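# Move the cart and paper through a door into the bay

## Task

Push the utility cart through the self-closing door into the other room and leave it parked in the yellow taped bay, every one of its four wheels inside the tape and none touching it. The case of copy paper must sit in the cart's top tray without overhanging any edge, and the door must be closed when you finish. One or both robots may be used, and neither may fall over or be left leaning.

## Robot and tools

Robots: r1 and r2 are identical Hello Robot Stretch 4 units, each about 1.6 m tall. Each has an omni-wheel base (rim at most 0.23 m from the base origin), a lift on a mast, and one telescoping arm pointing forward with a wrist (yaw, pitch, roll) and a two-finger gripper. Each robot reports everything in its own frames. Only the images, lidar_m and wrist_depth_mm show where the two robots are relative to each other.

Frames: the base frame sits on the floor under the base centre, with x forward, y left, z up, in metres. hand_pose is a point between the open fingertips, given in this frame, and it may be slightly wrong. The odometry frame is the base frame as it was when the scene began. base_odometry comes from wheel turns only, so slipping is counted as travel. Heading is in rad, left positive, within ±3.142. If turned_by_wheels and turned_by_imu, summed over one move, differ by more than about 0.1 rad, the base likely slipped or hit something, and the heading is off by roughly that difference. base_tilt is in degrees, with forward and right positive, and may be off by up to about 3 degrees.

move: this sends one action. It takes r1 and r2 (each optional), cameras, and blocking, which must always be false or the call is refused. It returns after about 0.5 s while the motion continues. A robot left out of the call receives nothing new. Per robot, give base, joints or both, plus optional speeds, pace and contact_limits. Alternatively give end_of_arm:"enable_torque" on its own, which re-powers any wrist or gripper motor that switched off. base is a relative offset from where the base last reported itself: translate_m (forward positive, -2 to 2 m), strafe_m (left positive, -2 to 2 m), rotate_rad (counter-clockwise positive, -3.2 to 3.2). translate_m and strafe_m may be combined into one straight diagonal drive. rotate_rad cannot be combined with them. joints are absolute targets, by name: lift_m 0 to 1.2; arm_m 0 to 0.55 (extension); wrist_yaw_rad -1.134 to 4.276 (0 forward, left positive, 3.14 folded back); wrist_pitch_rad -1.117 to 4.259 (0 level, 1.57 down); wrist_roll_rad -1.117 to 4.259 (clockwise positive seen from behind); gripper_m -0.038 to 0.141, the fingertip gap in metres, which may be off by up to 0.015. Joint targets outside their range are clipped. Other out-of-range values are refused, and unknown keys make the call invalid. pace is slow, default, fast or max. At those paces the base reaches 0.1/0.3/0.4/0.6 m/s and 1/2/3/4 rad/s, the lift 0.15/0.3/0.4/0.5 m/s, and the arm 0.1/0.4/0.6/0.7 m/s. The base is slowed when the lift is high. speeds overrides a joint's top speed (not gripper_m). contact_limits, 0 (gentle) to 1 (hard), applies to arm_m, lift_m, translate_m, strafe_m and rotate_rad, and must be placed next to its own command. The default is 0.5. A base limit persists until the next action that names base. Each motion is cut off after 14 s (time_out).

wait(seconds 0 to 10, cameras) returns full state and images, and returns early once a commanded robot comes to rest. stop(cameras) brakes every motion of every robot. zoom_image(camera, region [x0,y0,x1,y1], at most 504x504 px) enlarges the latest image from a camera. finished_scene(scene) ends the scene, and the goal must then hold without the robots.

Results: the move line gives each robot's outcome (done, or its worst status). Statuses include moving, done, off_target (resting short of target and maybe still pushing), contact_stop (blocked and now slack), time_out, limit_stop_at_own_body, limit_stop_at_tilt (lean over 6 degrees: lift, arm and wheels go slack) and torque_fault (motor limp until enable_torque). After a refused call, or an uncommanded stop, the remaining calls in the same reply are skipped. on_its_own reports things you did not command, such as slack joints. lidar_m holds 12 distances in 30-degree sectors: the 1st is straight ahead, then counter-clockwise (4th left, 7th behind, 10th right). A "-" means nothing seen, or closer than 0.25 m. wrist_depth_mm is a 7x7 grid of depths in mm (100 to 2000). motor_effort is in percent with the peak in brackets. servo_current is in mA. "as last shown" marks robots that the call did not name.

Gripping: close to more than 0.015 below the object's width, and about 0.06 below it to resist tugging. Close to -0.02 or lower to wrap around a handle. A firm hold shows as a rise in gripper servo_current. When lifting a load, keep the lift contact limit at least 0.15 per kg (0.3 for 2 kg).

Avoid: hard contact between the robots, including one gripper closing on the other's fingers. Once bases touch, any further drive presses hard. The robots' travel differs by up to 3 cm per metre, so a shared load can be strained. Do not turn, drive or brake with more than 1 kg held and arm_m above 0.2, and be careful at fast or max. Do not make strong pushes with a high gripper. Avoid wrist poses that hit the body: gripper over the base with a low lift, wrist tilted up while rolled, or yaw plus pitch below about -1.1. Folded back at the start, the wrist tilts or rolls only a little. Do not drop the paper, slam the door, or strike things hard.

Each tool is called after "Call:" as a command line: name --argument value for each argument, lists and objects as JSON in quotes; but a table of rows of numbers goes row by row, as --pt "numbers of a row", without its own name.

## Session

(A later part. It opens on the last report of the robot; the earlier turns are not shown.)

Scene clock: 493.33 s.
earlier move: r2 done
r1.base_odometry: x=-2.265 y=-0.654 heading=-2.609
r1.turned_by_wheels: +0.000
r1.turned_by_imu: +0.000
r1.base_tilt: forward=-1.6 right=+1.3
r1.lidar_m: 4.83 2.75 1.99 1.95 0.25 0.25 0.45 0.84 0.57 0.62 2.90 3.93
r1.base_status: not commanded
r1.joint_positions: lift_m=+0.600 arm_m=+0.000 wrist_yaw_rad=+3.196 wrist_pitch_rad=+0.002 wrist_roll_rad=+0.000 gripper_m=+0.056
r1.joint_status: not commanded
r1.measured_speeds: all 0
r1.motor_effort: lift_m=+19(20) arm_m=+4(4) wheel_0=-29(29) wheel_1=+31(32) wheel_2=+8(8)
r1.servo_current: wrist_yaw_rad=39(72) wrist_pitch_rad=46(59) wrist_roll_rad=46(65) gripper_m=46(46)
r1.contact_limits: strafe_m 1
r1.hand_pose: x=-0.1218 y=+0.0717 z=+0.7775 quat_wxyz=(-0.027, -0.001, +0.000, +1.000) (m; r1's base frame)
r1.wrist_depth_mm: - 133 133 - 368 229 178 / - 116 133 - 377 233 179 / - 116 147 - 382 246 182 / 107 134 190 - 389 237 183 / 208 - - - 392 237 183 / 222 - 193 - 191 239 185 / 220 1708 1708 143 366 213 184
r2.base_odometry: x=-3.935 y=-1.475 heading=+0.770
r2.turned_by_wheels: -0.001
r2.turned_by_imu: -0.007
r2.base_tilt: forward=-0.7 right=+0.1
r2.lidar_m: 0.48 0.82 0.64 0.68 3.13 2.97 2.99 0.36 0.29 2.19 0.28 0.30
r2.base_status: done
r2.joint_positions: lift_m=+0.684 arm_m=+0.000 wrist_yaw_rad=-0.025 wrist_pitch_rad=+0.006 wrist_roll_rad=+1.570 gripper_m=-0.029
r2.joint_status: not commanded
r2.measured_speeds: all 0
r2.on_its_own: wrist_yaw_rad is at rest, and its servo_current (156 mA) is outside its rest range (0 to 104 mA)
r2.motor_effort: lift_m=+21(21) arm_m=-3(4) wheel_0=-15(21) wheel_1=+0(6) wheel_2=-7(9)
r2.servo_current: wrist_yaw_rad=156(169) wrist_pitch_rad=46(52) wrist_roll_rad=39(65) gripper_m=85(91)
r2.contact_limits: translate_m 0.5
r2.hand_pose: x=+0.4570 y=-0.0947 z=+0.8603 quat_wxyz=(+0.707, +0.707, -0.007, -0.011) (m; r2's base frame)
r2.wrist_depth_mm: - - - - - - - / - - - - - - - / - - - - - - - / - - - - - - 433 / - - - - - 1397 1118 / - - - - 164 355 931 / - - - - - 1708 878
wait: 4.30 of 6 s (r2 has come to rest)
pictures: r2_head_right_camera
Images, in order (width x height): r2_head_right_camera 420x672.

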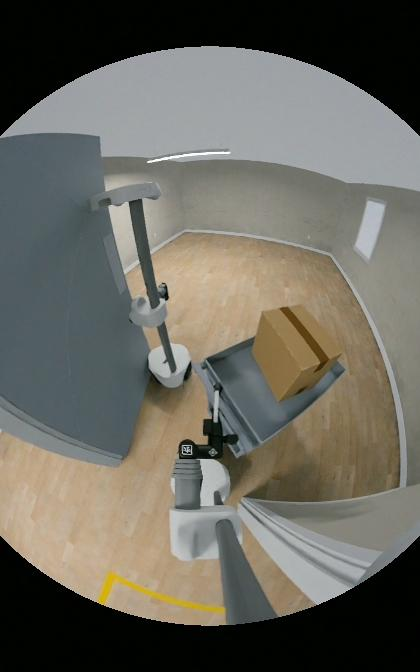

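Call:
move --r2 '{"base":{"translate_m":-0.28,"strafe_m":0.2},"pace":"slow","contact_limits":{"translate_m":0.5}}' --blocking false --cameras '[]'

Call:
wait --seconds 6 --cameras '["r2_head_camera","r2_head_right_camera"]'

Scene clock: 509.30 s.
move: r2 moving
r1: as last shown
r1.base_tilt: forward=-1.6 right=+1.4
r1.lidar_m: 4.82 2.76 2.01 1.93 0.25 0.25 0.47 0.86 0.57 0.66 2.89 3.96
r1.motor_effort: lift_m=+20(20) arm_m=+4(4) wheel_0=-29(29) wheel_1=+31(31) wheel_2=+8(8)
r1.servo_current: wrist_yaw_rad=33(65) wrist_pitch_rad=39(52) wrist_roll_rad=39(65) gripper_m=39(46)
r1.contact_limits: strafe_m 1
r1.wrist_depth_mm: - 133 133 - 368 229 178 / - 116 133 - 375 232 179 / - 116 147 - 384 246 181 / 107 134 189 - 387 236 183 / 208 - - - 392 237 183 / 222 - 193 - 191 238 184 / 220 1756 1708 143 364 213 184
r2.base_odometry: x=-3.949 y=-1.477 heading=+0.768
r2.turned_by_wheels: -0.002
r2.turned_by_imu: -0.001
r2.base_tilt: forward=-0.7 right=+0.1
r2.lidar_m: 0.47 0.79 0.62 0.67 3.09 2.98 3.02 0.37 0.31 2.21 0.27 0.30
r2.base_status: translate_m moving; strafe_m moving
r2.joint_positions: lift_m=+0.684 arm_m=+0.000 wrist_yaw_rad=-0.025 wrist_pitch_rad=+0.006 wrist_roll_rad=+1.570 gripper_m=-0.029
r2.joint_status: not commanded
r2.measured_speeds: translate_m=-0.043 strafe_m=+0.030 rotate_rad=-0.001 lift_m=+0.000 arm_m=+0.000 wrist_yaw_rad=+0.000 wrist_pitch_rad=+0.000 wrist_roll_rad=+0.000
r2.motor_effort: lift_m=+21(21) arm_m=-3(4) wheel_0=-23(23) wheel_1=+0(3) wheel_2=-2(6)
r2.servo_current: wrist_yaw_rad=156(163) wrist_pitch_rad=46(46) wrist_roll_rad=39(59) gripper_m=85(85)
r2.contact_limits: translate_m 0.5
r2.hand_pose: x=+0.4570 y=-0.0947 z=+0.8603 quat_wxyz=(+0.707, +0.707, -0.007, -0.011) (m; r2's base frame)
r2.wrist_depth_mm: - - - - - - - / - - - - - - - / - - - - - - - / - - - - - - 433 / - - - - - 1397 1118 / - - - - 163 355 878 / - - - - - 1661 842
pictures: none
No camera images: "cameras" was empty.

Scene clock: 513.43 s.
earlier move: r2 done
r1.base_odometry: x=-2.265 y=-0.654 heading=-2.609
r1.turned_by_wheels: +0.000
r1.turned_by_imu: +0.000
r1.base_tilt: forward=-1.6 right=+1.3
r1.lidar_m: 4.84 2.76 2.00 1.92 0.25 0.25 0.47 0.68 0.66 2.80 2.93 3.94
r1.base_status: not commanded
r1.joint_positions: lift_m=+0.600 arm_m=+0.000 wrist_yaw_rad=+3.196 wrist_pitch_rad=+0.002 wrist_roll_rad=+0.000 gripper_m=+0.056
r1.joint_status: not commanded
r1.measured_speeds: all 0
r1.motor_effort: lift_m=+20(20) arm_m=+4(4) wheel_0=-29(29) wheel_1=+31(32) wheel_2=+8(8)
r1.servo_current: wrist_yaw_rad=39(72) wrist_pitch_rad=39(52) wrist_roll_rad=59(72) gripper_m=46(52)
r1.contact_limits: strafe_m 1
r1.hand_pose: x=-0.1218 y=+0.0717 z=+0.7775 quat_wxyz=(-0.027, -0.001, +0.000, +1.000) (m; r1's base frame)
r1.wrist_depth_mm: - 133 133 - 368 230 177 / - 116 133 - 377 232 180 / - 116 147 - 382 247 181 / 107 134 189 - 387 236 183 / 208 - - - 389 237 184 / 214 - 194 - 191 237 184 / 213 778 1366 143 366 214 184
r2.base_odometry: x=-4.275 y=-1.526 heading=+0.770
r2.turned_by_wheels: +0.002
r2.turned_by_imu: +0.001
r2.base_tilt: forward=-0.7 right=+0.1
r2.lidar_m: 0.47 0.61 0.58 2.46 2.99 2.66 2.66 2.54 2.28 0.41 0.26 0.32
r2.base_status: done
r2.joint_positions: lift_m=+0.684 arm_m=+0.000 wrist_yaw_rad=-0.011 wrist_pitch_rad=+0.006 wrist_roll_rad=+1.570 gripper_m=-0.029
r2.joint_status: not commanded
r2.measured_speeds: all 0
r2.motor_effort: lift_m=+21(21) arm_m=-4(4) wheel_0=-5(23) wheel_1=+4(5) wheel_2=+7(9)
r2.servo_current: wrist_yaw_rad=65(169) wrist_pitch_rad=46(52) wrist_roll_rad=52(65) gripper_m=85(91)
r2.contact_limits: translate_m 0.5
r2.hand_pose: x=+0.4583 y=-0.0905 z=+0.8603 quat_wxyz=(+0.707, +0.707, -0.002, -0.006) (m; r2's base frame)
r2.wrist_depth_mm: - - - - - - - / - - - - - - - / - - - - - - - / - - - - - - 442 / - - - - - 960 931 / - - - - 170 343 917 / - - - - - - -
wait: 4.13 of 6 s (r2 has come to rest)
pictures: r2_head_camera, r2_head_right_camera
Images, in order (width x height): r2_head_camera 420x560, r2_head_right_camera 420x672.

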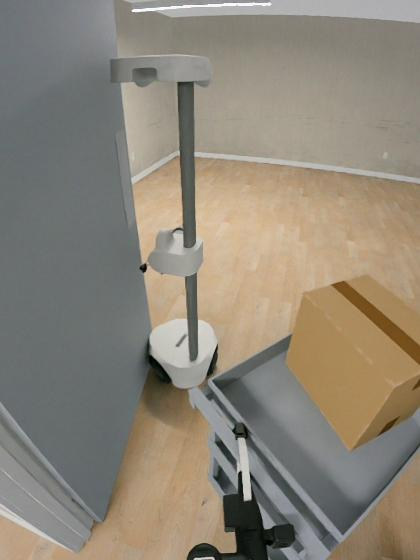

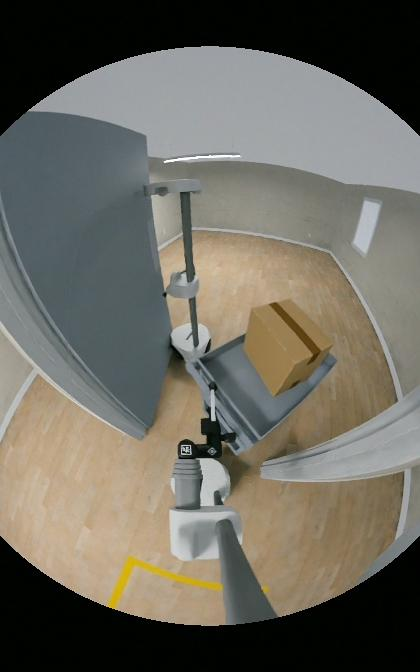

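Call:
move --r2 '{"base":{"rotate_rad":-0.22},"pace":"slow"}' --blocking false --cameras '[]'

Call:
wait --seconds 4 --cameras '["r2_head_right_camera"]'

Scene clock: 526.23 s.
move: r2 moving
r1: as last shown
r1.base_tilt: forward=-1.6 right=+1.4
r1.lidar_m: 4.83 2.72 2.01 1.94 0.25 0.25 0.48 0.69 0.68 0.74 2.89 3.94
r1.motor_effort: lift_m=+20(20) arm_m=+3(4) wheel_0=-28(29) wheel_1=+31(31) wheel_2=+8(8)
r1.servo_current: wrist_yaw_rad=33(72) wrist_pitch_rad=39(46) wrist_roll_rad=39(72) gripper_m=39(46)
r1.contact_limits: strafe_m 1
r1.wrist_depth_mm: - 133 134 - 370 229 178 / - 116 133 - 375 232 180 / - 116 147 - 382 247 181 / 107 135 189 - 387 236 182 / 208 - - - 389 237 184 / 214 - 194 - 191 239 185 / 213 768 1397 143 364 214 185
r2.base_odometry: x=-4.275 y=-1.526 heading=+0.647
r2.turned_by_wheels: -0.124
r2.turned_by_imu: -0.119
r2.base_tilt: forward=-0.6 right=+0.1
r2.lidar_m: 0.41 0.68 0.60 2.47 2.80 2.69 2.67 2.66 2.31 0.45 0.29 0.30
r2.base_status: rotate_rad moving
r2.joint_positions: lift_m=+0.684 arm_m=+0.000 wrist_yaw_rad=+0.012 wrist_pitch_rad=+0.006 wrist_roll_rad=+1.570 gripper_m=-0.029
r2.joint_status: not commanded
r2.measured_speeds: translate_m=+0.000 strafe_m=+0.002 rotate_rad=-0.466 lift_m=+0.000 arm_m=+0.000 wrist_yaw_rad=+0.048 wrist_pitch_rad=+0.000 wrist_roll_rad=+0.000
r2.motor_effort: lift_m=+21(21) arm_m=-4(4) wheel_0=+15(20) wheel_1=+8(10) wheel_2=+12(13)
r2.servo_current: wrist_yaw_rad=65(65) wrist_pitch_rad=46(46) wrist_roll_rad=52(59) gripper_m=85(85)
r2.hand_pose: x=+0.4603 y=-0.0839 z=+0.8603 quat_wxyz=(+0.707, +0.707, +0.006, +0.002) (m; r2's base frame)
r2.wrist_depth_mm: - 340 - - - - - / - 402 - - - - - / - - - - - - 484 / - - - - - 1397 455 / - - - - - 1118 946 / - - 931 - 170 345 347 / - 1078 - - - - -
pictures: none
No camera images: "cameras" was empty.

Scene clock: 527.03 s.
earlier move: r2 done
r1.base_odometry: x=-2.265 y=-0.654 heading=-2.609
r1.turned_by_wheels: +0.000
r1.turned_by_imu: +0.000
r1.base_tilt: forward=-1.6 right=+1.3
r1.lidar_m: 4.80 2.76 2.03 1.93 0.25 0.25 0.47 0.70 0.70 0.74 2.93 3.93
r1.base_status: not commanded
r1.joint_positions: lift_m=+0.600 arm_m=+0.000 wrist_yaw_rad=+3.196 wrist_pitch_rad=+0.002 wrist_roll_rad=+0.000 gripper_m=+0.056
r1.joint_status: not commanded
r1.measured_speeds: all 0
r1.motor_effort: lift_m=+19(20) arm_m=+4(4) wheel_0=-29(29) wheel_1=+31(31) wheel_2=+8(8)
r1.servo_current: wrist_yaw_rad=39(72) wrist_pitch_rad=46(46) wrist_roll_rad=59(72) gripper_m=46(46)
r1.contact_limits: strafe_m 1
r1.hand_pose: x=-0.1218 y=+0.0717 z=+0.7775 quat_wxyz=(-0.027, -0.001, +0.000, +1.000) (m; r1's base frame)
r1.wrist_depth_mm: - 133 133 - 370 229 178 / - 116 133 - 375 232 180 / - 116 147 - 384 247 181 / 107 134 189 - 389 236 182 / 208 - - - 389 238 184 / 214 - 193 - 190 237 185 / 214 1229 1430 143 366 213 183
r2.base_odometry: x=-4.275 y=-1.526 heading=+0.551
r2.turned_by_wheels: -0.096
r2.turned_by_imu: -0.093
r2.base_tilt: forward=-0.6 right=+0.0
r2.lidar_m: 0.46 0.76 0.60 1.08 2.65 2.71 2.65 2.88 2.31 0.44 0.35 0.34
r2.base_status: done
r2.joint_positions: lift_m=+0.684 arm_m=+0.000 wrist_yaw_rad=-0.001 wrist_pitch_rad=+0.006 wrist_roll_rad=+1.570 gripper_m=-0.029
r2.joint_status: not commanded
r2.measured_speeds: all 0
r2.motor_effort: lift_m=+21(21) arm_m=-4(4) wheel_0=+3(20) wheel_1=+4(10) wheel_2=+4(13)
r2.servo_current: wrist_yaw_rad=39(91) wrist_pitch_rad=46(52) wrist_roll_rad=46(59) gripper_m=91(91)
r2.hand_pose: x=+0.4592 y=-0.0876 z=+0.8603 quat_wxyz=(+0.707, +0.707, +0.002, -0.002) (m; r2's base frame)
r2.wrist_depth_mm: - 345 342 - 137 - - / - 384 392 - 152 - - / - 469 452 - 169 - - / - - - 112 191 1499 500 / - - - 127 219 1618 466 / - - 187 150 177 1499 960 / - 917 917 - 317 329 866
wait: 0.80 of 4 s (r2 has come to rest)
pictures: r2_head_right_camera
Images, in order (width x height): r2_head_right_camera 420x672.

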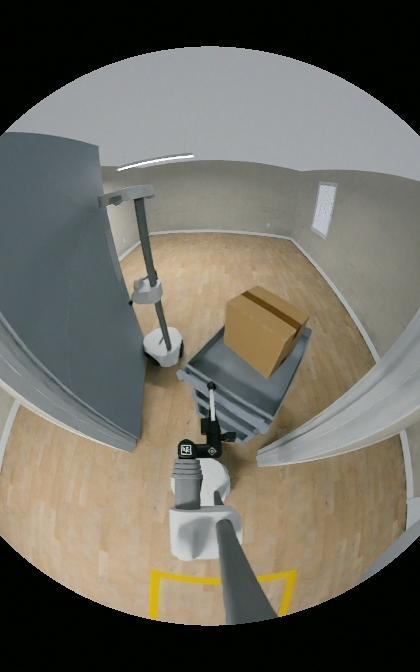

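Call:
move --r2 '{"base":{"translate_m":-0.4,"strafe_m":0.08},"pace":"slow","contact_limits":{"translate_m":0.5}}' --blocking false --cameras '[]'

Call:
wait --seconds 6 --cameras '["r2_head_camera","r2_head_right_camera"]'

Scene clock: 534.40 s.
move: r2 moving
r1: as last shown
r1.lidar_m: 4.85 2.75 2.00 1.93 0.25 0.25 0.49 0.73 0.70 0.75 2.92 3.94
r1.servo_current: wrist_yaw_rad=46(65) wrist_pitch_rad=46(46) wrist_roll_rad=46(59) gripper_m=46(46)
r1.contact_limits: strafe_m 1
r1.wrist_depth_mm: - 133 133 - 370 230 178 / - 115 133 - 377 232 180 / - 116 147 - 384 245 181 / 107 134 188 - 387 236 183 / 208 - - - 389 236 183 / 213 - 193 - 191 238 184 / 214 1229 1397 143 364 213 183
r2.base_odometry: x=-4.287 y=-1.530 heading=+0.551
r2.turned_by_wheels: -0.001
r2.turned_by_imu: +0.000
r2.base_tilt: forward=-0.7 right=+0.1
r2.lidar_m: 0.44 0.73 0.60 1.18 2.65 2.69 2.65 2.90 2.33 0.44 0.35 0.33
r2.base_status: translate_m moving; strafe_m moving
r2.joint_positions: lift_m=+0.684 arm_m=+0.000 wrist_yaw_rad=-0.001 wrist_pitch_rad=+0.006 wrist_roll_rad=+1.570 gripper_m=-0.029
r2.joint_status: not commanded
r2.measured_speeds: translate_m=-0.049 strafe_m=+0.010 rotate_rad=-0.004 lift_m=+0.000 arm_m=+0.000 wrist_yaw_rad=+0.000 wrist_pitch_rad=+0.000 wrist_roll_rad=+0.000
r2.motor_effort: lift_m=+21(21) arm_m=-4(4) wheel_0=-13(13) wheel_1=-8(8) wheel_2=+12(12)
r2.servo_current: wrist_yaw_rad=46(59) wrist_pitch_rad=46(52) wrist_roll_rad=59(59) gripper_m=72(85)
r2.contact_limits: translate_m 0.5
r2.hand_pose: x=+0.4592 y=-0.0876 z=+0.8603 quat_wxyz=(+0.707, +0.707, +0.002, -0.002) (m; r2's base frame)
r2.wrist_depth_mm: - 345 342 - 142 - - / - 387 392 - 160 - - / - 462 449 - 173 - - / - - - 116 195 1499 508 / - - - 132 221 1618 469 / - - 185 156 176 1464 976 / - 931 931 - 317 325 330
pictures: none
No camera images: "cameras" was empty.

Scene clock: 539.23 s.
earlier move: r2 done
r1.base_odometry: x=-2.265 y=-0.654 heading=-2.609
r1.turned_by_wheels: +0.000
r1.turned_by_imu: +0.000
r1.base_tilt: forward=-1.6 right=+1.3
r1.lidar_m: 4.83 2.77 1.98 1.94 0.25 0.25 0.51 0.78 0.78 2.81 2.87 3.95
r1.base_status: not commanded
r1.joint_positions: lift_m=+0.600 arm_m=+0.000 wrist_yaw_rad=+3.196 wrist_pitch_rad=+0.002 wrist_roll_rad=+0.000 gripper_m=+0.056
r1.joint_status: not commanded
r1.measured_speeds: all 0
r1.motor_effort: lift_m=+19(20) arm_m=+3(4) wheel_0=-29(29) wheel_1=+31(32) wheel_2=+8(8)
r1.servo_current: wrist_yaw_rad=65(78) wrist_pitch_rad=39(52) wrist_roll_rad=52(65) gripper_m=39(52)
r1.contact_limits: strafe_m 1
r1.hand_pose: x=-0.1218 y=+0.0717 z=+0.7775 quat_wxyz=(-0.027, -0.001, +0.000, +1.000) (m; r1's base frame)
r1.wrist_depth_mm: - 133 133 - 370 229 177 / - 115 133 - 377 232 180 / - 116 147 - 384 247 181 / 107 134 189 - 387 236 183 / 208 - - - 394 238 183 / 214 - 192 - 191 239 185 / 214 1336 1576 143 364 214 185
r2.base_odometry: x=-4.658 y=-1.667 heading=+0.550
r2.turned_by_wheels: +0.000
r2.turned_by_imu: -0.002
r2.base_tilt: forward=-0.7 right=+0.1
r2.lidar_m: 0.43 0.79 0.91 2.41 2.62 2.29 2.24 2.46 2.33 1.57 0.38 0.38
r2.base_status: done
r2.joint_positions: lift_m=+0.684 arm_m=+0.000 wrist_yaw_rad=-0.005 wrist_pitch_rad=+0.006 wrist_roll_rad=+1.570 gripper_m=-0.029
r2.joint_status: not commanded
r2.measured_speeds: all 0
r2.motor_effort: lift_m=+20(21) arm_m=-3(4) wheel_0=-8(17) wheel_1=-4(9) wheel_2=+2(14)
r2.servo_current: wrist_yaw_rad=52(72) wrist_pitch_rad=46(59) wrist_roll_rad=46(65) gripper_m=85(91)
r2.contact_limits: translate_m 0.5
r2.hand_pose: x=+0.4588 y=-0.0889 z=+0.8603 quat_wxyz=(+0.707, +0.707, +0.000, -0.004) (m; r2's base frame)
r2.wrist_depth_mm: - 359 355 118 172 - - / - 389 389 124 183 - - / - 436 433 133 195 - - / - - 480 142 209 - - / - - - 153 226 1499 504 / - - 185 169 174 1308 1205 / - 137 - - 264 121 1060
wait: 4.83 of 6 s (r2 has come to rest)
pictures: r2_head_camera, r2_head_right_camera
Images, in order (width x height): r2_head_camera 420x560, r2_head_right_camera 420x672.

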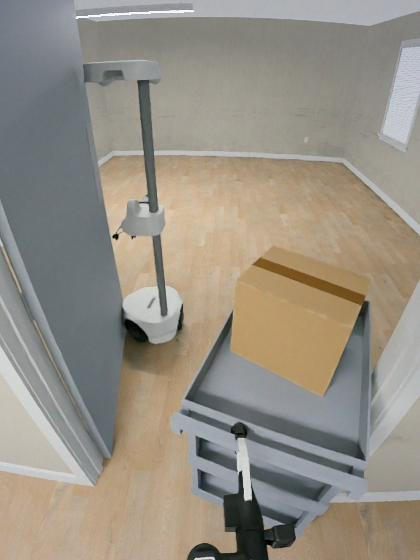

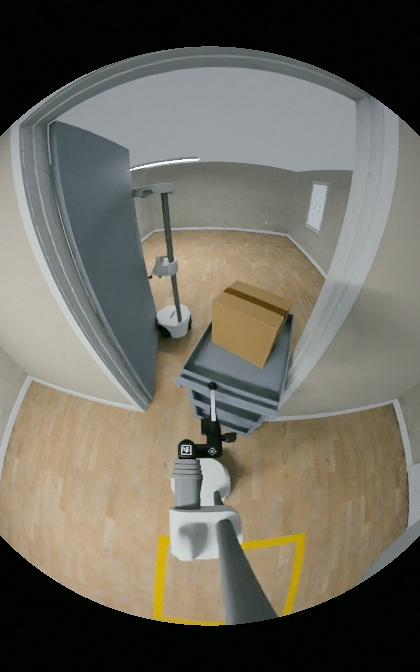

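Call:
move --r2 '{"base":{"translate_m":-0.4,"strafe_m":0.1},"pace":"slow","contact_limits":{"translate_m":0.5}}' --blocking false --cameras '[]'

Call:
wait --seconds 6 --cameras '["r2_head_camera","r2_head_right_camera"]'

Scene clock: 548.67 s.
move: r2 moving
r1: as last shown
r1.lidar_m: 4.84 2.76 2.01 1.91 0.25 0.25 0.48 0.78 0.76 2.80 2.94 3.96
r1.motor_effort: lift_m=+20(20) arm_m=+4(4) wheel_0=-29(30) wheel_1=+31(31) wheel_2=+8(8)
r1.servo_current: wrist_yaw_rad=59(65) wrist_pitch_rad=46(46) wrist_roll_rad=46(59) gripper_m=46(46)
r1.contact_limits: strafe_m 1
r1.wrist_depth_mm: - 133 133 - 370 229 178 / - 116 133 - 377 232 180 / - 116 147 - 384 246 181 / 107 134 189 - 387 236 183 / 208 - - - 389 237 183 / 214 - 193 - 191 237 185 / 214 1397 1537 143 366 214 184
r2.base_odometry: x=-4.670 y=-1.671 heading=+0.549
r2.turned_by_wheels: -0.001
r2.turned_by_imu: +0.000
r2.base_tilt: forward=-0.6 right=+0.1
r2.lidar_m: 0.42 0.80 0.90 2.43 2.63 2.27 2.24 2.41 2.34 1.57 0.42 0.37
r2.base_status: translate_m moving; strafe_m moving
r2.joint_positions: lift_m=+0.684 arm_m=+0.000 wrist_yaw_rad=-0.005 wrist_pitch_rad=+0.006 wrist_roll_rad=+1.570 gripper_m=-0.029
r2.joint_status: not commanded
r2.measured_speeds: translate_m=-0.049 strafe_m=+0.012 rotate_rad=-0.002 lift_m=+0.000 arm_m=+0.000 wrist_yaw_rad=+0.000 wrist_pitch_rad=+0.000 wrist_roll_rad=+0.000
r2.motor_effort: lift_m=+20(21) arm_m=-3(4) wheel_0=-13(16) wheel_1=-5(7) wheel_2=+9(9)
r2.servo_current: wrist_yaw_rad=46(59) wrist_pitch_rad=46(52) wrist_roll_rad=39(52) gripper_m=85(85)
r2.contact_limits: translate_m 0.5
r2.hand_pose: x=+0.4588 y=-0.0889 z=+0.8603 quat_wxyz=(+0.707, +0.707, +0.000, -0.004) (m; r2's base frame)
r2.wrist_depth_mm: - 359 357 118 175 - - / - 387 392 125 183 - - / - 439 433 134 196 - - / - - 480 143 211 - - / - - - 154 225 1499 484 / - - 184 170 174 1281 1205 / - 137 - - 264 121 1078
pictures: none
No camera images: "cameras" was empty.

Scene clock: 553.53 s.
earlier move: r2 done
r1.base_odometry: x=-2.265 y=-0.654 heading=-2.609
r1.turned_by_wheels: +0.000
r1.turned_by_imu: +0.000
r1.base_tilt: forward=-1.6 right=+1.3
r1.lidar_m: 4.83 2.76 1.99 1.93 0.25 0.25 0.50 1.03 1.37 2.79 2.91 3.91
r1.base_status: not commanded
r1.joint_positions: lift_m=+0.600 arm_m=+0.000 wrist_yaw_rad=+3.196 wrist_pitch_rad=+0.002 wrist_roll_rad=+0.000 gripper_m=+0.056
r1.joint_status: not commanded
r1.measured_speeds: all 0
r1.motor_effort: lift_m=+19(20) arm_m=+4(4) wheel_0=-29(30) wheel_1=+31(31) wheel_2=+8(8)
r1.servo_current: wrist_yaw_rad=46(72) wrist_pitch_rad=39(52) wrist_roll_rad=52(65) gripper_m=46(46)
r1.contact_limits: strafe_m 1
r1.hand_pose: x=-0.1218 y=+0.0717 z=+0.7775 quat_wxyz=(-0.027, -0.001, +0.000, +1.000) (m; r1's base frame)
r1.wrist_depth_mm: - 133 133 - 368 229 178 / - 116 133 - 377 232 180 / - 116 147 - 384 246 181 / 107 135 189 - 387 236 182 / 208 - - - 389 238 183 / 215 - 192 - 191 238 184 / 213 151 189 143 366 213 183
r2.base_odometry: x=-5.051 y=-1.791 heading=+0.550
r2.turned_by_wheels: +0.000
r2.turned_by_imu: -0.002
r2.base_tilt: forward=-0.7 right=+0.1
r2.lidar_m: 0.40 1.07 1.57 2.38 2.40 1.90 1.85 2.01 2.40 2.34 0.45 0.41
r2.base_status: done
r2.joint_positions: lift_m=+0.684 arm_m=+0.000 wrist_yaw_rad=-0.005 wrist_pitch_rad=+0.006 wrist_roll_rad=+1.570 gripper_m=-0.029
r2.joint_status: not commanded
r2.measured_speeds: all 0
r2.motor_effort: lift_m=+21(21) arm_m=-3(4) wheel_0=-8(17) wheel_1=-5(8) wheel_2=+5(9)
r2.servo_current: wrist_yaw_rad=46(59) wrist_pitch_rad=46(52) wrist_roll_rad=39(65) gripper_m=78(91)
r2.contact_limits: translate_m 0.5
r2.hand_pose: x=+0.4588 y=-0.0889 z=+0.8603 quat_wxyz=(+0.707, +0.707, +0.000, -0.004) (m; r2's base frame)
r2.wrist_depth_mm: - 377 377 138 192 - - / - 399 399 144 202 768 - / - 433 430 149 209 - - / - 477 466 157 219 - - / - - 504 166 229 1661 - / - - 183 170 179 1499 496 / - - - - - - -
wait: 4.87 of 6 s (r2 has come to rest)
pictures: r2_head_camera, r2_head_right_camera
Images, in order (width x height): r2_head_camera 420x560, r2_head_right_camera 420x672.

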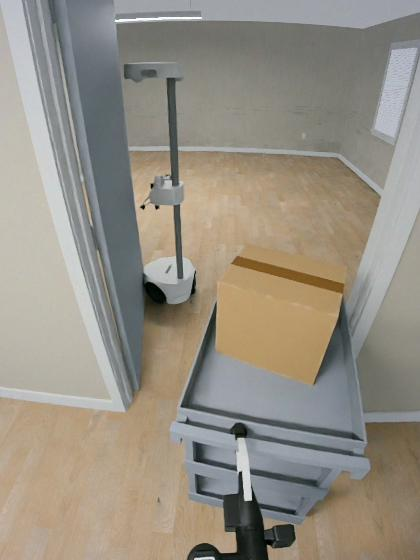

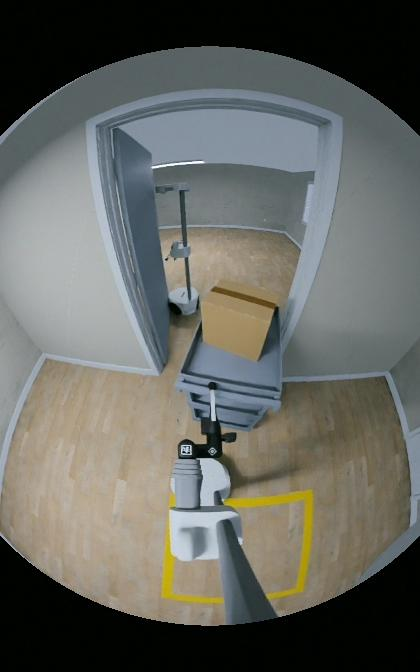

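Call:
move --r2 '{"base":{"translate_m":-0.25,"strafe_m":0.03},"pace":"slow","contact_limits":{"translate_m":0.5}}' --blocking false --cameras '[]'

Call:
wait --seconds 6 --cameras '["r2_head_camera","r2_head_right_camera","r2_head_left_camera"]'

Scene clock: 564.90 s.
move: r2 moving
r1: as last shown
r1.lidar_m: 4.82 2.75 1.97 1.93 0.25 0.25 0.49 1.04 1.36 2.81 2.92 3.94
r1.motor_effort: lift_m=+19(20) arm_m=+4(4) wheel_0=-29(30) wheel_1=+31(32) wheel_2=+8(8)
r1.servo_current: wrist_yaw_rad=39(59) wrist_pitch_rad=39(46) wrist_roll_rad=33(46) gripper_m=46(46)
r1.contact_limits: strafe_m 1
r1.wrist_depth_mm: - 133 133 - 368 229 178 / - 115 133 - 375 233 180 / - 116 147 - 384 247 182 / 107 134 189 - 389 236 182 / 209 - - - 392 238 183 / 213 - 191 - 190 238 184 / 213 152 189 143 364 213 185
r2.base_odometry: x=-5.062 y=-1.796 heading=+0.549
r2.turned_by_wheels: -0.001
r2.turned_by_imu: +0.000
r2.base_tilt: forward=-0.6 right=+0.1
r2.lidar_m: 0.42 1.08 1.57 2.37 2.40 1.88 1.84 2.00 2.39 2.35 0.47 0.40
r2.base_status: translate_m moving; strafe_m moving
r2.joint_positions: lift_m=+0.684 arm_m=+0.000 wrist_yaw_rad=-0.005 wrist_pitch_rad=+0.006 wrist_roll_rad=+1.570 gripper_m=-0.029
r2.joint_status: not commanded
r2.measured_speeds: translate_m=-0.047 strafe_m=+0.006 rotate_rad=+0.002 lift_m=+0.000 arm_m=+0.000 wrist_yaw_rad=+0.000 wrist_pitch_rad=+0.000 wrist_roll_rad=+0.000
r2.motor_effort: lift_m=+21(21) arm_m=-4(4) wheel_0=-7(14) wheel_1=-6(7) wheel_2=+10(10)
r2.servo_current: wrist_yaw_rad=52(59) wrist_pitch_rad=46(52) wrist_roll_rad=59(59) gripper_m=78(85)
r2.contact_limits: translate_m 0.5
r2.hand_pose: x=+0.4588 y=-0.0889 z=+0.8603 quat_wxyz=(+0.707, +0.707, +0.000, -0.004) (m; r2's base frame)
r2.wrist_depth_mm: - 377 377 139 193 - - / - 399 399 144 201 759 - / - 436 433 149 210 - - / - 473 462 157 219 - - / - - 504 166 229 1661 - / - - 183 171 179 1464 496 / - - - - - - -
pictures: none
No camera images: "cameras" was empty.

Scene clock: 568.20 s.
earlier move: r2 done
r1.base_odometry: x=-2.265 y=-0.654 heading=-2.609
r1.turned_by_wheels: +0.000
r1.turned_by_imu: +0.000
r1.base_tilt: forward=-1.6 right=+1.3
r1.lidar_m: 4.83 2.76 1.98 1.92 0.25 0.25 0.47 1.24 1.33 2.81 2.92 3.95
r1.base_status: not commanded
r1.joint_positions: lift_m=+0.600 arm_m=+0.000 wrist_yaw_rad=+3.196 wrist_pitch_rad=+0.002 wrist_roll_rad=+0.000 gripper_m=+0.056
r1.joint_status: not commanded
r1.measured_speeds: all 0
r1.motor_effort: lift_m=+19(20) arm_m=+4(4) wheel_0=-29(30) wheel_1=+31(32) wheel_2=+8(8)
r1.servo_current: wrist_yaw_rad=52(72) wrist_pitch_rad=39(52) wrist_roll_rad=39(65) gripper_m=39(46)
r1.contact_limits: strafe_m 1
r1.hand_pose: x=-0.1218 y=+0.0717 z=+0.7775 quat_wxyz=(-0.027, -0.001, +0.000, +1.000) (m; r1's base frame)
r1.wrist_depth_mm: - 133 133 - 368 229 177 / - 115 133 - 375 233 179 / - 116 147 - 384 246 181 / 107 134 189 - 384 236 183 / 208 1983 - - 392 237 184 / 222 - 192 - 191 238 185 / 220 152 189 143 364 213 185
r2.base_odometry: x=-5.279 y=-1.895 heading=+0.550
r2.turned_by_wheels: +0.001
r2.turned_by_imu: +0.002
r2.base_tilt: forward=-0.7 right=+0.0
r2.lidar_m: 0.43 1.30 1.95 2.37 2.10 1.62 1.57 1.74 2.37 2.34 0.49 0.41
r2.base_status: done
r2.joint_positions: lift_m=+0.684 arm_m=+0.000 wrist_yaw_rad=+0.003 wrist_pitch_rad=+0.006 wrist_roll_rad=+1.570 gripper_m=-0.029
r2.joint_status: not commanded
r2.measured_speeds: all 0
r2.motor_effort: lift_m=+20(21) arm_m=-3(4) wheel_0=-2(14) wheel_1=-4(8) wheel_2=+10(12)
r2.servo_current: wrist_yaw_rad=39(59) wrist_pitch_rad=52(52) wrist_roll_rad=39(59) gripper_m=78(91)
r2.contact_limits: translate_m 0.5
r2.hand_pose: x=+0.4596 y=-0.0864 z=+0.8603 quat_wxyz=(+0.707, +0.707, +0.003, -0.001) (m; r2's base frame)
r2.wrist_depth_mm: - - - 147 203 - - / - 402 402 152 209 750 - / - 433 427 156 216 - - / - 466 459 160 222 - - / - - 488 167 230 - - / - - 180 172 178 - 484 / - 137 - - - - -
wait: 3.30 of 6 s (r2 has come to rest)
pictures: r2_head_camera, r2_head_left_camera, r2_head_right_camera
Images, in order (width x height): r2_head_camera 420x560, r2_head_left_camera 420x672, r2_head_right_camera 420x672.

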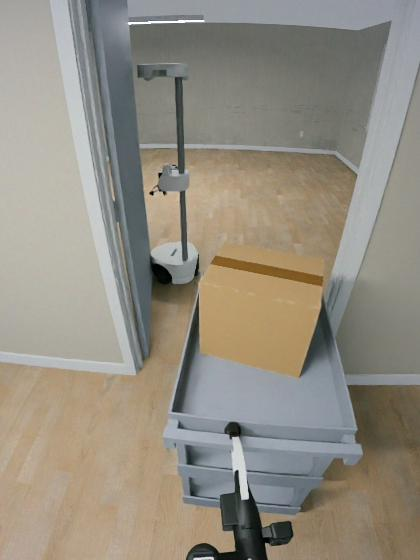

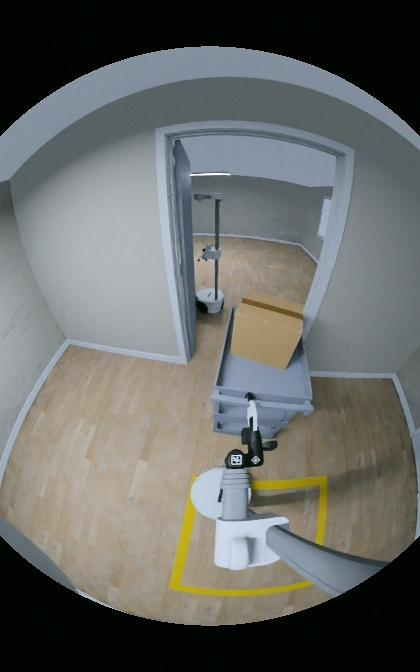

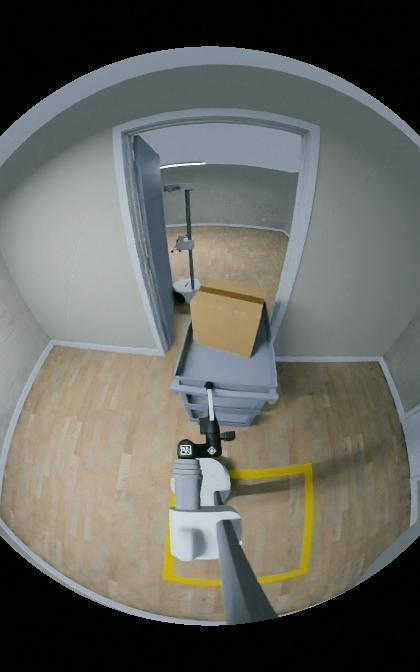

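Call:
move --r2 '{"base":{"translate_m":-0.4,"strafe_m":-0.1},"pace":"slow","contact_limits":{"translate_m":0.5}}' --blocking false --cameras '[]'

Call:
wait --seconds 6 --cameras '["r2_head_camera","r2_head_right_camera"]'

Scene clock: 579.80 s.
move: r2 moving
r1: as last shown
r1.lidar_m: 4.83 2.74 2.02 1.95 0.25 0.25 0.49 1.24 1.36 2.81 2.91 3.96
r1.motor_effort: lift_m=+19(20) arm_m=+4(4) wheel_0=-28(29) wheel_1=+31(31) wheel_2=+8(8)
r1.servo_current: wrist_yaw_rad=46(72) wrist_pitch_rad=39(46) wrist_roll_rad=46(59) gripper_m=46(46)
r1.contact_limits: strafe_m 1
r1.wrist_depth_mm: - 133 133 - 368 229 178 / - 116 133 - 373 233 179 / - 116 147 - 384 245 182 / 107 134 189 - 387 236 182 / 208 1983 - - 389 237 183 / 223 - 192 - 190 237 184 / 220 163 1336 143 364 214 184
r2.base_odometry: x=-5.288 y=-1.905 heading=+0.551
r2.turned_by_wheels: +0.001
r2.turned_by_imu: +0.001
r2.base_tilt: forward=-0.7 right=+0.0
r2.lidar_m: 0.41 1.33 1.97 2.37 2.06 1.61 1.59 1.70 2.36 2.35 1.57 0.38
r2.base_status: translate_m moving; strafe_m moving
r2.joint_positions: lift_m=+0.684 arm_m=+0.000 wrist_yaw_rad=+0.006 wrist_pitch_rad=+0.006 wrist_roll_rad=+1.570 gripper_m=-0.029
r2.joint_status: not commanded
r2.measured_speeds: translate_m=-0.048 strafe_m=-0.012 rotate_rad=+0.003 lift_m=+0.000 arm_m=+0.000 wrist_yaw_rad=+0.007 wrist_pitch_rad=+0.000 wrist_roll_rad=+0.000
r2.motor_effort: lift_m=+21(21) arm_m=-4(4) wheel_0=-2(6) wheel_1=-7(9) wheel_2=+16(16)
r2.servo_current: wrist_yaw_rad=59(59) wrist_pitch_rad=39(52) wrist_roll_rad=52(52) gripper_m=85(85)
r2.contact_limits: translate_m 0.5
r2.hand_pose: x=+0.4598 y=-0.0857 z=+0.8603 quat_wxyz=(+0.707, +0.707, +0.004, +0.000) (m; r2's base frame)
r2.wrist_depth_mm: - - - 147 203 - - / - 402 402 152 208 768 - / - 433 427 156 215 - - / - 469 452 160 222 - - / - - 488 167 229 - - / - - 181 172 179 - 488 / - - - - - - -
pictures: none
No camera images: "cameras" was empty.

Scene clock: 584.67 s.
earlier move: r2 done
r1.base_odometry: x=-2.265 y=-0.654 heading=-2.609
r1.turned_by_wheels: +0.000
r1.turned_by_imu: +0.000
r1.base_tilt: forward=-1.6 right=+1.3
r1.lidar_m: 4.82 2.78 2.00 1.93 0.25 0.25 0.44 1.33 1.34 2.81 2.93 3.99
r1.base_status: not commanded
r1.joint_positions: lift_m=+0.600 arm_m=+0.000 wrist_yaw_rad=+3.196 wrist_pitch_rad=+0.002 wrist_roll_rad=+0.000 gripper_m=+0.056
r1.joint_status: not commanded
r1.measured_speeds: all 0
r1.motor_effort: lift_m=+20(20) arm_m=+4(4) wheel_0=-29(29) wheel_1=+31(32) wheel_2=+8(8)
r1.servo_current: wrist_yaw_rad=52(72) wrist_pitch_rad=39(52) wrist_roll_rad=52(72) gripper_m=46(46)
r1.contact_limits: strafe_m 1
r1.hand_pose: x=-0.1218 y=+0.0717 z=+0.7775 quat_wxyz=(-0.027, -0.001, +0.000, +1.000) (m; r1's base frame)
r1.wrist_depth_mm: - 134 133 - 370 230 178 / - 115 133 - 375 232 180 / - 116 147 - 382 246 181 / 107 134 189 - 384 237 183 / 209 - - - 389 238 183 / 222 - 193 - 190 238 184 / 220 1661 1756 143 364 213 183
r2.base_odometry: x=-5.568 y=-2.190 heading=+0.550
r2.turned_by_wheels: -0.001
r2.turned_by_imu: +0.002
r2.base_tilt: forward=-0.7 right=+0.1
r2.lidar_m: 0.36 1.69 2.53 2.51 1.57 1.24 1.19 1.30 1.96 2.17 2.03 0.45
r2.base_status: done
r2.joint_positions: lift_m=+0.684 arm_m=+0.000 wrist_yaw_rad=+0.007 wrist_pitch_rad=+0.006 wrist_roll_rad=+1.570 gripper_m=-0.029
r2.joint_status: not commanded
r2.measured_speeds: all 0
r2.motor_effort: lift_m=+21(21) arm_m=-4(4) wheel_0=-1(6) wheel_1=-3(9) wheel_2=+8(17)
r2.servo_current: wrist_yaw_rad=46(65) wrist_pitch_rad=46(52) wrist_roll_rad=46(65) gripper_m=85(91)
r2.contact_limits: translate_m 0.5
r2.hand_pose: x=+0.4599 y=-0.0853 z=+0.8603 quat_wxyz=(+0.707, +0.707, +0.005, +0.000) (m; r2's base frame)
r2.wrist_depth_mm: - - - 206 271 - 1160 / - - - 198 263 1756 - / - - 459 193 253 778 - / - 455 455 185 245 842 - / - 455 459 180 236 831 - / - 459 187 174 178 - - / - 138 459 - 226 - -
wait: 4.87 of 6 s (r2 has come to rest)
pictures: r2_head_camera, r2_head_right_camera
Images, in order (width x height): r2_head_camera 420x560, r2_head_right_camera 420x672.

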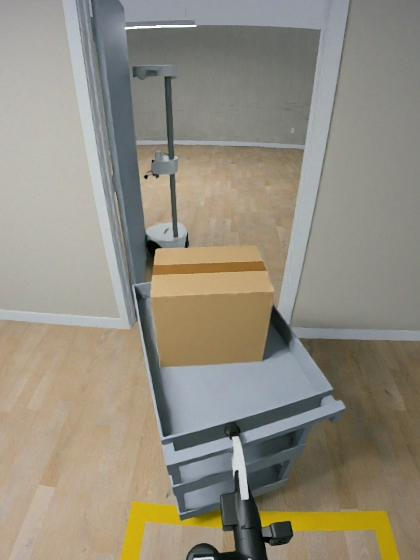

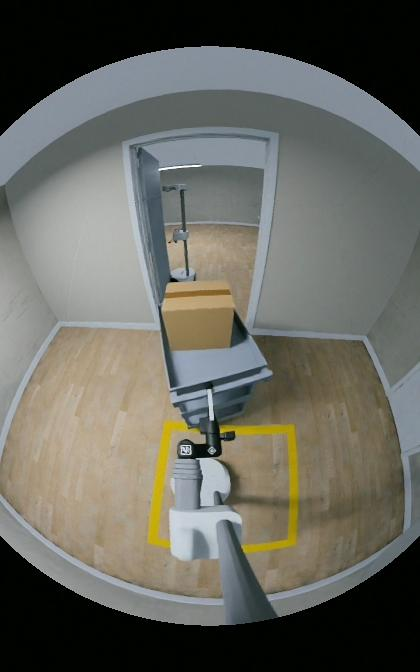

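Call:
move --r2 '{"base":{"translate_m":-0.3,"strafe_m":-0.26},"pace":"slow","contact_limits":{"translate_m":0.5}}' --blocking false --cameras '[]'

Call:
wait --seconds 6 --cameras '["r2_head_camera","r2_head_right_camera"]'

Scene clock: 594.23 s.
move: r2 moving
r1: as last shown
r1.lidar_m: 4.82 2.74 1.98 1.93 0.25 0.25 0.46 1.33 1.33 2.82 2.90 3.93
r1.motor_effort: lift_m=+19(20) arm_m=+4(4) wheel_0=-29(29) wheel_1=+31(32) wheel_2=+8(8)
r1.servo_current: wrist_yaw_rad=52(72) wrist_pitch_rad=46(52) wrist_roll_rad=46(59) gripper_m=39(46)
r1.contact_limits: strafe_m 1
r1.wrist_depth_mm: - 133 133 - 370 229 177 / - 116 133 - 375 232 179 / - 116 147 - 379 247 181 / 107 135 189 - 387 236 182 / 208 - - - 394 236 184 / 222 - 193 - 191 238 185 / 220 1661 1756 143 368 213 183
r2.base_odometry: x=-5.572 y=-2.202 heading=+0.552
r2.turned_by_wheels: +0.001
r2.turned_by_imu: +0.002
r2.base_tilt: forward=-0.7 right=+0.0
r2.lidar_m: 0.38 1.73 2.57 2.52 1.56 1.23 1.20 1.31 1.98 2.15 2.05 0.46
r2.base_status: translate_m moving; strafe_m moving
r2.joint_positions: lift_m=+0.684 arm_m=+0.000 wrist_yaw_rad=+0.007 wrist_pitch_rad=+0.006 wrist_roll_rad=+1.570 gripper_m=-0.029
r2.joint_status: not commanded
r2.measured_speeds: translate_m=-0.039 strafe_m=-0.033 rotate_rad=+0.000 lift_m=+0.000 arm_m=+0.000 wrist_yaw_rad=+0.000 wrist_pitch_rad=+0.000 wrist_roll_rad=+0.000
r2.motor_effort: lift_m=+21(21) arm_m=-4(4) wheel_0=+11(11) wheel_1=-7(9) wheel_2=+14(14)
r2.servo_current: wrist_yaw_rad=52(65) wrist_pitch_rad=46(52) wrist_roll_rad=52(59) gripper_m=78(91)
r2.contact_limits: translate_m 0.5
r2.hand_pose: x=+0.4599 y=-0.0853 z=+0.8603 quat_wxyz=(+0.707, +0.707, +0.005, +0.000) (m; r2's base frame)
r2.wrist_depth_mm: - - - 206 273 - 1160 / - - - 257 263 1808 - / - - 455 193 253 788 - / - 459 459 185 245 854 - / - 459 455 180 239 831 - / - 452 186 173 179 - - / - 138 459 - 225 - -
pictures: none
No camera images: "cameras" was empty.

Scene clock: 598.93 s.
earlier move: r2 done
r1.base_odometry: x=-2.265 y=-0.654 heading=-2.609
r1.turned_by_wheels: +0.000
r1.turned_by_imu: +0.000
r1.base_tilt: forward=-1.6 right=+1.3
r1.lidar_m: 4.82 2.75 2.02 1.94 0.25 0.25 0.47 1.33 1.35 2.80 2.90 3.92
r1.base_status: not commanded
r1.joint_positions: lift_m=+0.600 arm_m=+0.000 wrist_yaw_rad=+3.196 wrist_pitch_rad=+0.002 wrist_roll_rad=+0.000 gripper_m=+0.056
r1.joint_status: not commanded
r1.measured_speeds: all 0
r1.motor_effort: lift_m=+19(20) arm_m=+4(4) wheel_0=-29(30) wheel_1=+31(32) wheel_2=+8(8)
r1.servo_current: wrist_yaw_rad=39(72) wrist_pitch_rad=52(52) wrist_roll_rad=39(72) gripper_m=39(46)
r1.contact_limits: strafe_m 1
r1.hand_pose: x=-0.1218 y=+0.0717 z=+0.7775 quat_wxyz=(-0.027, -0.001, +0.000, +1.000) (m; r1's base frame)
r1.wrist_depth_mm: - 133 133 - 370 229 177 / - 116 133 - 379 233 180 / - 116 146 - 382 247 181 / 107 135 189 - 387 236 183 / 209 - - - 389 237 184 / 223 - 194 - 191 238 184 / 220 1808 1708 143 362 214 185
r2.base_odometry: x=-5.687 y=-2.568 heading=+0.551
r2.turned_by_wheels: +0.000
r2.turned_by_imu: +0.002
r2.base_tilt: forward=-0.7 right=+0.1
r2.lidar_m: 0.30 0.38 2.86 2.64 1.22 0.98 0.94 1.04 1.56 1.89 2.09 0.49
r2.base_status: done
r2.joint_positions: lift_m=+0.684 arm_m=+0.000 wrist_yaw_rad=+0.009 wrist_pitch_rad=+0.006 wrist_roll_rad=+1.570 gripper_m=-0.029
r2.joint_status: not commanded
r2.measured_speeds: all 0
r2.motor_effort: lift_m=+21(21) arm_m=-3(4) wheel_0=+7(17) wheel_1=-3(9) wheel_2=+8(16)
r2.servo_current: wrist_yaw_rad=65(72) wrist_pitch_rad=39(59) wrist_roll_rad=46(65) gripper_m=85(91)
r2.contact_limits: translate_m 0.5
r2.hand_pose: x=+0.4601 y=-0.0847 z=+0.8603 quat_wxyz=(+0.707, +0.707, +0.005, +0.001) (m; r2's base frame)
r2.wrist_depth_mm: - - - - - 1430 1160 / - - - 389 - 1464 1138 / 1661 - - 293 424 436 427 / 1661 - - 236 320 1708 512 / 1708 - - 197 264 1863 - / 1708 - 188 164 178 715 - / - 145 410 - 205 - -
wait: 4.70 of 6 s (r2 has come to rest)
pictures: r2_head_camera, r2_head_right_camera
Images, in order (width x height): r2_head_camera 420x560, r2_head_right_camera 420x672.

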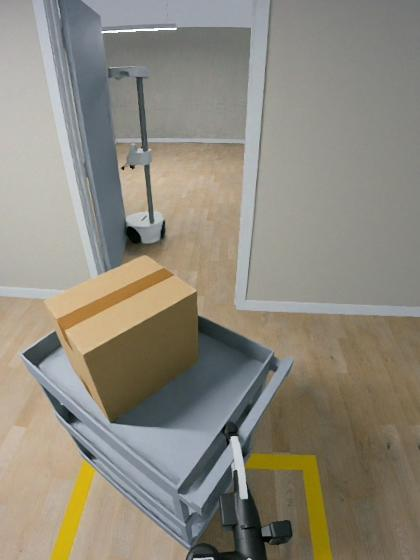

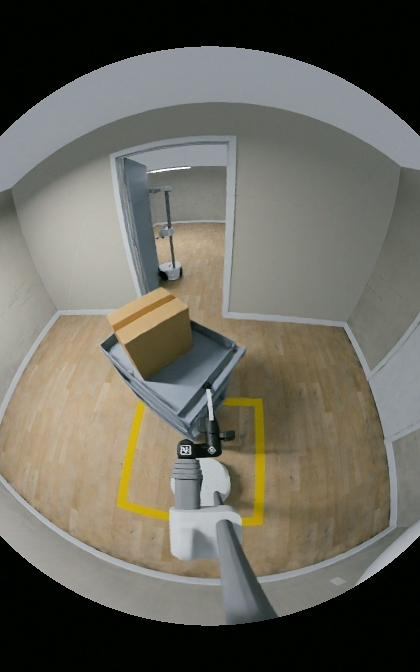

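Call:
move --r2 '{"base":{"translate_m":-0.48,"strafe_m":-0.34},"pace":"slow","contact_limits":{"translate_m":0.5}}' --blocking false --cameras '[]'

Call:
wait --seconds 8 --cameras '["r2_head_camera","r2_head_right_camera"]'

Scene clock: 610.27 s.
move: r2 moving
r1: as last shown
r1.lidar_m: 4.84 2.76 2.02 1.95 0.25 0.25 0.49 1.32 1.37 2.79 2.91 3.93
r1.motor_effort: lift_m=+19(20) arm_m=+4(4) wheel_0=-29(29) wheel_1=+31(31) wheel_2=+8(8)
r1.servo_current: wrist_yaw_rad=46(72) wrist_pitch_rad=39(46) wrist_roll_rad=52(52) gripper_m=39(46)
r1.contact_limits: strafe_m 1
r1.wrist_depth_mm: - 134 133 - 370 229 178 / - 116 133 - 375 232 180 / - 116 146 - 382 247 181 / 107 135 189 - 387 236 183 / 209 - - - 392 237 183 / 223 - 193 - 191 238 184 / 220 1756 1756 143 362 213 184
r2.base_odometry: x=-5.692 y=-2.581 heading=+0.553
r2.turned_by_wheels: +0.001
r2.turned_by_imu: +0.002
r2.base_tilt: forward=-0.6 right=+0.0
r2.lidar_m: 0.30 0.34 2.86 2.62 1.20 0.98 0.93 1.02 1.55 1.91 2.10 0.50
r2.base_status: translate_m moving; strafe_m moving
r2.joint_positions: lift_m=+0.684 arm_m=+0.000 wrist_yaw_rad=+0.009 wrist_pitch_rad=+0.006 wrist_roll_rad=+1.570 gripper_m=-0.029
r2.joint_status: not commanded
r2.measured_speeds: translate_m=-0.045 strafe_m=-0.031 rotate_rad=-0.001 lift_m=+0.000 arm_m=+0.000 wrist_yaw_rad=+0.000 wrist_pitch_rad=+0.000 wrist_roll_rad=+0.000
r2.motor_effort: lift_m=+20(21) arm_m=-3(4) wheel_0=+12(12) wheel_1=-9(9) wheel_2=+15(16)
r2.servo_current: wrist_yaw_rad=65(65) wrist_pitch_rad=46(52) wrist_roll_rad=39(59) gripper_m=85(85)
r2.contact_limits: translate_m 0.5
r2.hand_pose: x=+0.4601 y=-0.0847 z=+0.8603 quat_wxyz=(+0.707, +0.707, +0.005, +0.001) (m; r2's base frame)
r2.wrist_depth_mm: - - - - - 1464 1138 / - - - 384 - 1464 1182 / 1618 - - 290 424 1397 430 / 1618 - - 235 322 1756 530 / 1661 - - 196 263 1863 - / 1661 - 189 164 178 715 - / - 145 413 - 206 - -
pictures: none
No camera images: "cameras" was empty.

Scene clock: 616.83 s.
earlier move: r2 done
r1.base_odometry: x=-2.265 y=-0.654 heading=-2.609
r1.turned_by_wheels: +0.000
r1.turned_by_imu: +0.000
r1.base_tilt: forward=-1.6 right=+1.3
r1.lidar_m: 4.80 2.76 2.01 1.94 0.25 0.25 0.45 1.35 1.35 2.81 2.90 3.94
r1.base_status: not commanded
r1.joint_positions: lift_m=+0.600 arm_m=+0.000 wrist_yaw_rad=+3.196 wrist_pitch_rad=+0.002 wrist_roll_rad=+0.000 gripper_m=+0.056
r1.joint_status: not commanded
r1.measured_speeds: all 0
r1.motor_effort: lift_m=+20(20) arm_m=+4(4) wheel_0=-29(29) wheel_1=+31(31) wheel_2=+8(8)
r1.servo_current: wrist_yaw_rad=46(72) wrist_pitch_rad=39(52) wrist_roll_rad=46(78) gripper_m=46(46)
r1.contact_limits: strafe_m 1
r1.hand_pose: x=-0.1218 y=+0.0717 z=+0.7775 quat_wxyz=(-0.027, -0.001, +0.000, +1.000) (m; r1's base frame)
r1.wrist_depth_mm: - 133 134 - 368 229 178 / - 116 133 - 375 232 180 / - 116 147 - 384 247 181 / 107 135 188 - 389 236 182 / 208 - - - 389 237 183 / 224 - 193 - 191 238 185 / 220 1756 1708 143 366 214 184
r2.base_odometry: x=-5.917 y=-3.109 heading=+0.554
r2.turned_by_wheels: +0.001
r2.turned_by_imu: +0.009
r2.base_tilt: forward=-0.7 right=+0.0
r2.lidar_m: 0.27 0.32 0.75 1.41 0.68 0.52 0.51 0.56 0.89 1.55 1.65 0.62
r2.base_status: done
r2.joint_positions: lift_m=+0.684 arm_m=+0.000 wrist_yaw_rad=+0.024 wrist_pitch_rad=+0.006 wrist_roll_rad=+1.570 gripper_m=-0.029
r2.joint_status: not commanded
r2.measured_speeds: all 0
r2.on_its_own: wrist_yaw_rad is at rest, and its servo_current (150 mA) is outside its rest range (0 to 104 mA)
r2.motor_effort: lift_m=+21(21) arm_m=-3(4) wheel_0=+16(22) wheel_1=+1(9) wheel_2=+12(18)
r2.servo_current: wrist_yaw_rad=150(156) wrist_pitch_rad=39(59) wrist_roll_rad=39(59) gripper_m=78(85)
r2.contact_limits: translate_m 0.5
r2.hand_pose: x=+0.4613 y=-0.0804 z=+0.8603 quat_wxyz=(+0.707, +0.707, +0.011, +0.006) (m; r2's base frame)
r2.wrist_depth_mm: - - - - - 1537 1138 / - - - - - 1618 1160 / - - - 421 - 1576 1118 / - - - 324 - 1661 496 / - - - 208 294 1708 - / - - - 159 180 1661 - / - - 410 - 200 - -
wait: 6.57 of 8 s (r2 has come to rest)
pictures: r2_head_camera, r2_head_right_camera
Images, in order (width x height): r2_head_camera 420x560, r2_head_right_camera 420x672.

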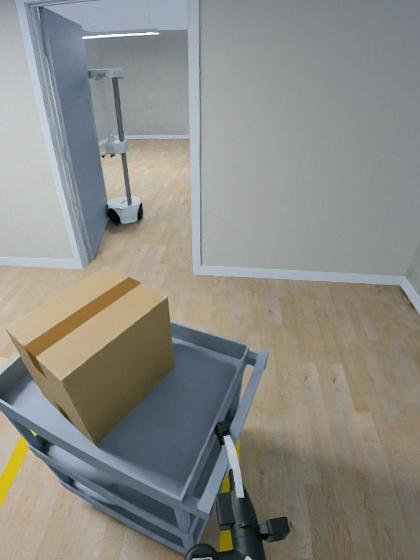

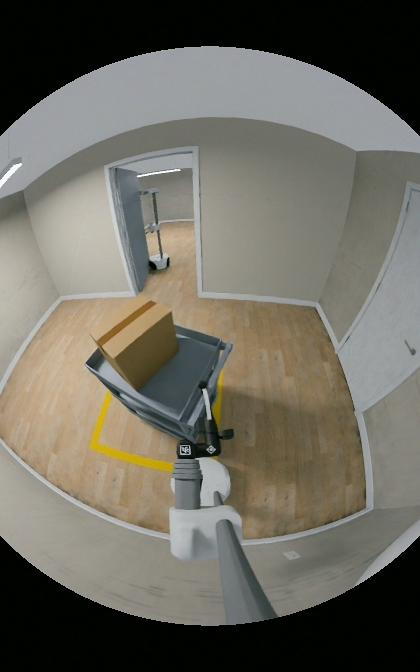

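Call:
move --r2 '{"base":{"translate_m":-0.05,"strafe_m":0.3},"pace":"slow","contact_limits":{"translate_m":0.5}}' --blocking false --cameras '[]'

Call:
wait --seconds 8 --cameras '["r2_head_camera","r2_head_right_camera"]'

Scene clock: 625.67 s.
move: r2 moving
r1: as last shown
r1.lidar_m: 4.83 2.75 2.00 1.93 0.25 0.25 0.50 1.37 1.35 2.79 2.94 3.94
r1.motor_effort: lift_m=+19(20) arm_m=+4(4) wheel_0=-29(29) wheel_1=+31(31) wheel_2=+8(8)
r1.servo_current: wrist_yaw_rad=46(72) wrist_pitch_rad=39(46) wrist_roll_rad=46(59) gripper_m=39(52)
r1.contact_limits: strafe_m 1
r1.wrist_depth_mm: - 133 133 - 370 229 178 / - 116 133 - 377 233 180 / - 116 147 - 384 246 181 / 107 135 189 - 387 236 182 / 208 - - - 389 237 183 / 222 - 194 - 191 237 184 / 221 1756 1756 143 364 214 185
r2.base_odometry: x=-5.925 y=-3.100 heading=+0.555
r2.turned_by_wheels: +0.002
r2.turned_by_imu: +0.002
r2.base_tilt: forward=-0.7 right=+0.1
r2.lidar_m: 0.27 0.33 0.79 1.42 0.66 0.51 0.52 0.56 0.87 1.55 1.63 0.58
r2.base_status: translate_m moving; strafe_m moving
r2.joint_positions: lift_m=+0.684 arm_m=+0.000 wrist_yaw_rad=+0.024 wrist_pitch_rad=+0.006 wrist_roll_rad=+1.570 gripper_m=-0.029
r2.joint_status: not commanded
r2.measured_speeds: translate_m=-0.009 strafe_m=+0.051 rotate_rad=-0.004 lift_m=+0.000 arm_m=+0.000 wrist_yaw_rad=+0.000 wrist_pitch_rad=+0.000 wrist_roll_rad=+0.000
r2.motor_effort: lift_m=+21(21) arm_m=-3(4) wheel_0=+0(16) wheel_1=+13(14) wheel_2=+9(12)
r2.servo_current: wrist_yaw_rad=156(156) wrist_pitch_rad=46(52) wrist_roll_rad=46(52) gripper_m=85(85)
r2.contact_limits: translate_m 0.5
r2.hand_pose: x=+0.4613 y=-0.0804 z=+0.8603 quat_wxyz=(+0.707, +0.707, +0.011, +0.006) (m; r2's base frame)
r2.wrist_depth_mm: - - - - - 1537 1160 / - - - - - 1576 1160 / - - - 415 - 1576 1098 / - - - 322 - 1708 488 / - - - 208 294 1756 - / - - - 158 181 1708 - / - - 407 - 200 - -
pictures: none
No camera images: "cameras" was empty.

Scene clock: 629.43 s.
earlier move: r2 done
r1.base_odometry: x=-2.265 y=-0.654 heading=-2.609
r1.turned_by_wheels: +0.000
r1.turned_by_imu: +0.000
r1.base_tilt: forward=-1.5 right=+1.3
r1.lidar_m: 4.83 2.78 1.99 1.93 0.25 0.25 0.49 1.33 1.38 2.79 2.93 3.96
r1.base_status: not commanded
r1.joint_positions: lift_m=+0.600 arm_m=+0.000 wrist_yaw_rad=+3.196 wrist_pitch_rad=+0.002 wrist_roll_rad=+0.000 gripper_m=+0.056
r1.joint_status: not commanded
r1.measured_speeds: all 0
r1.motor_effort: lift_m=+19(20) arm_m=+4(4) wheel_0=-29(29) wheel_1=+31(31) wheel_2=+8(8)
r1.servo_current: wrist_yaw_rad=59(72) wrist_pitch_rad=46(52) wrist_roll_rad=65(65) gripper_m=39(52)
r1.contact_limits: strafe_m 1
r1.hand_pose: x=-0.1218 y=+0.0717 z=+0.7775 quat_wxyz=(-0.027, -0.001, +0.000, +1.000) (m; r1's base frame)
r1.wrist_depth_mm: - 133 133 - 370 229 178 / - 116 133 - 377 232 179 / - 116 147 - 379 245 182 / 107 135 189 - 387 236 183 / 208 - - - 389 237 183 / 222 - 194 - 190 238 184 / 220 1756 1708 143 364 213 184
r2.base_odometry: x=-6.117 y=-2.880 heading=+0.554
r2.turned_by_wheels: -0.002
r2.turned_by_imu: -0.003
r2.base_tilt: forward=-0.7 right=+0.1
r2.lidar_m: 0.29 0.41 2.97 1.19 0.54 0.44 0.41 0.47 0.73 1.81 1.96 0.48
r2.base_status: done
r2.joint_positions: lift_m=+0.684 arm_m=+0.000 wrist_yaw_rad=-0.010 wrist_pitch_rad=+0.006 wrist_roll_rad=+1.570 gripper_m=-0.029
r2.joint_status: not commanded
r2.measured_speeds: all 0
r2.motor_effort: lift_m=+21(21) arm_m=-3(4) wheel_0=-7(16) wheel_1=+4(14) wheel_2=+1(12)
r2.servo_current: wrist_yaw_rad=52(156) wrist_pitch_rad=46(52) wrist_roll_rad=46(65) gripper_m=85(91)
r2.contact_limits: translate_m 0.5
r2.hand_pose: x=+0.4584 y=-0.0904 z=+0.8603 quat_wxyz=(+0.707, +0.707, -0.002, -0.006) (m; r2's base frame)
r2.wrist_depth_mm: - - - - - 1661 1160 / - - - 382 - 1430 1078 / - - - 319 413 1576 473 / - - - 213 298 1708 539 / - - - 183 252 1756 - / - 462 186 157 178 - - / - 424 413 - 202 - -
wait: 3.77 of 8 s (r2 has come to rest)
pictures: r2_head_camera, r2_head_right_camera
Images, in order (width x height): r2_head_camera 420x560, r2_head_right_camera 420x672.

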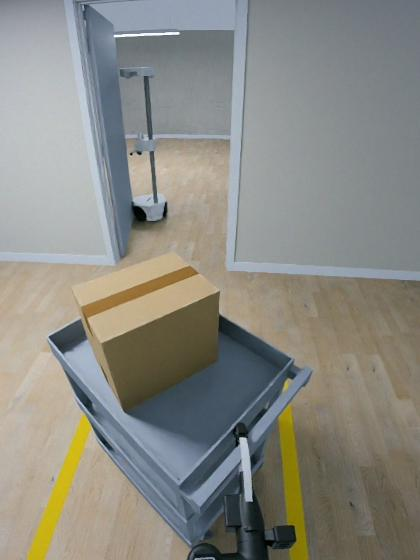

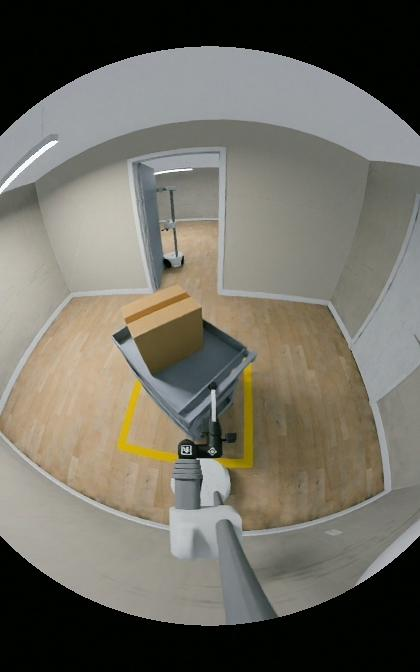

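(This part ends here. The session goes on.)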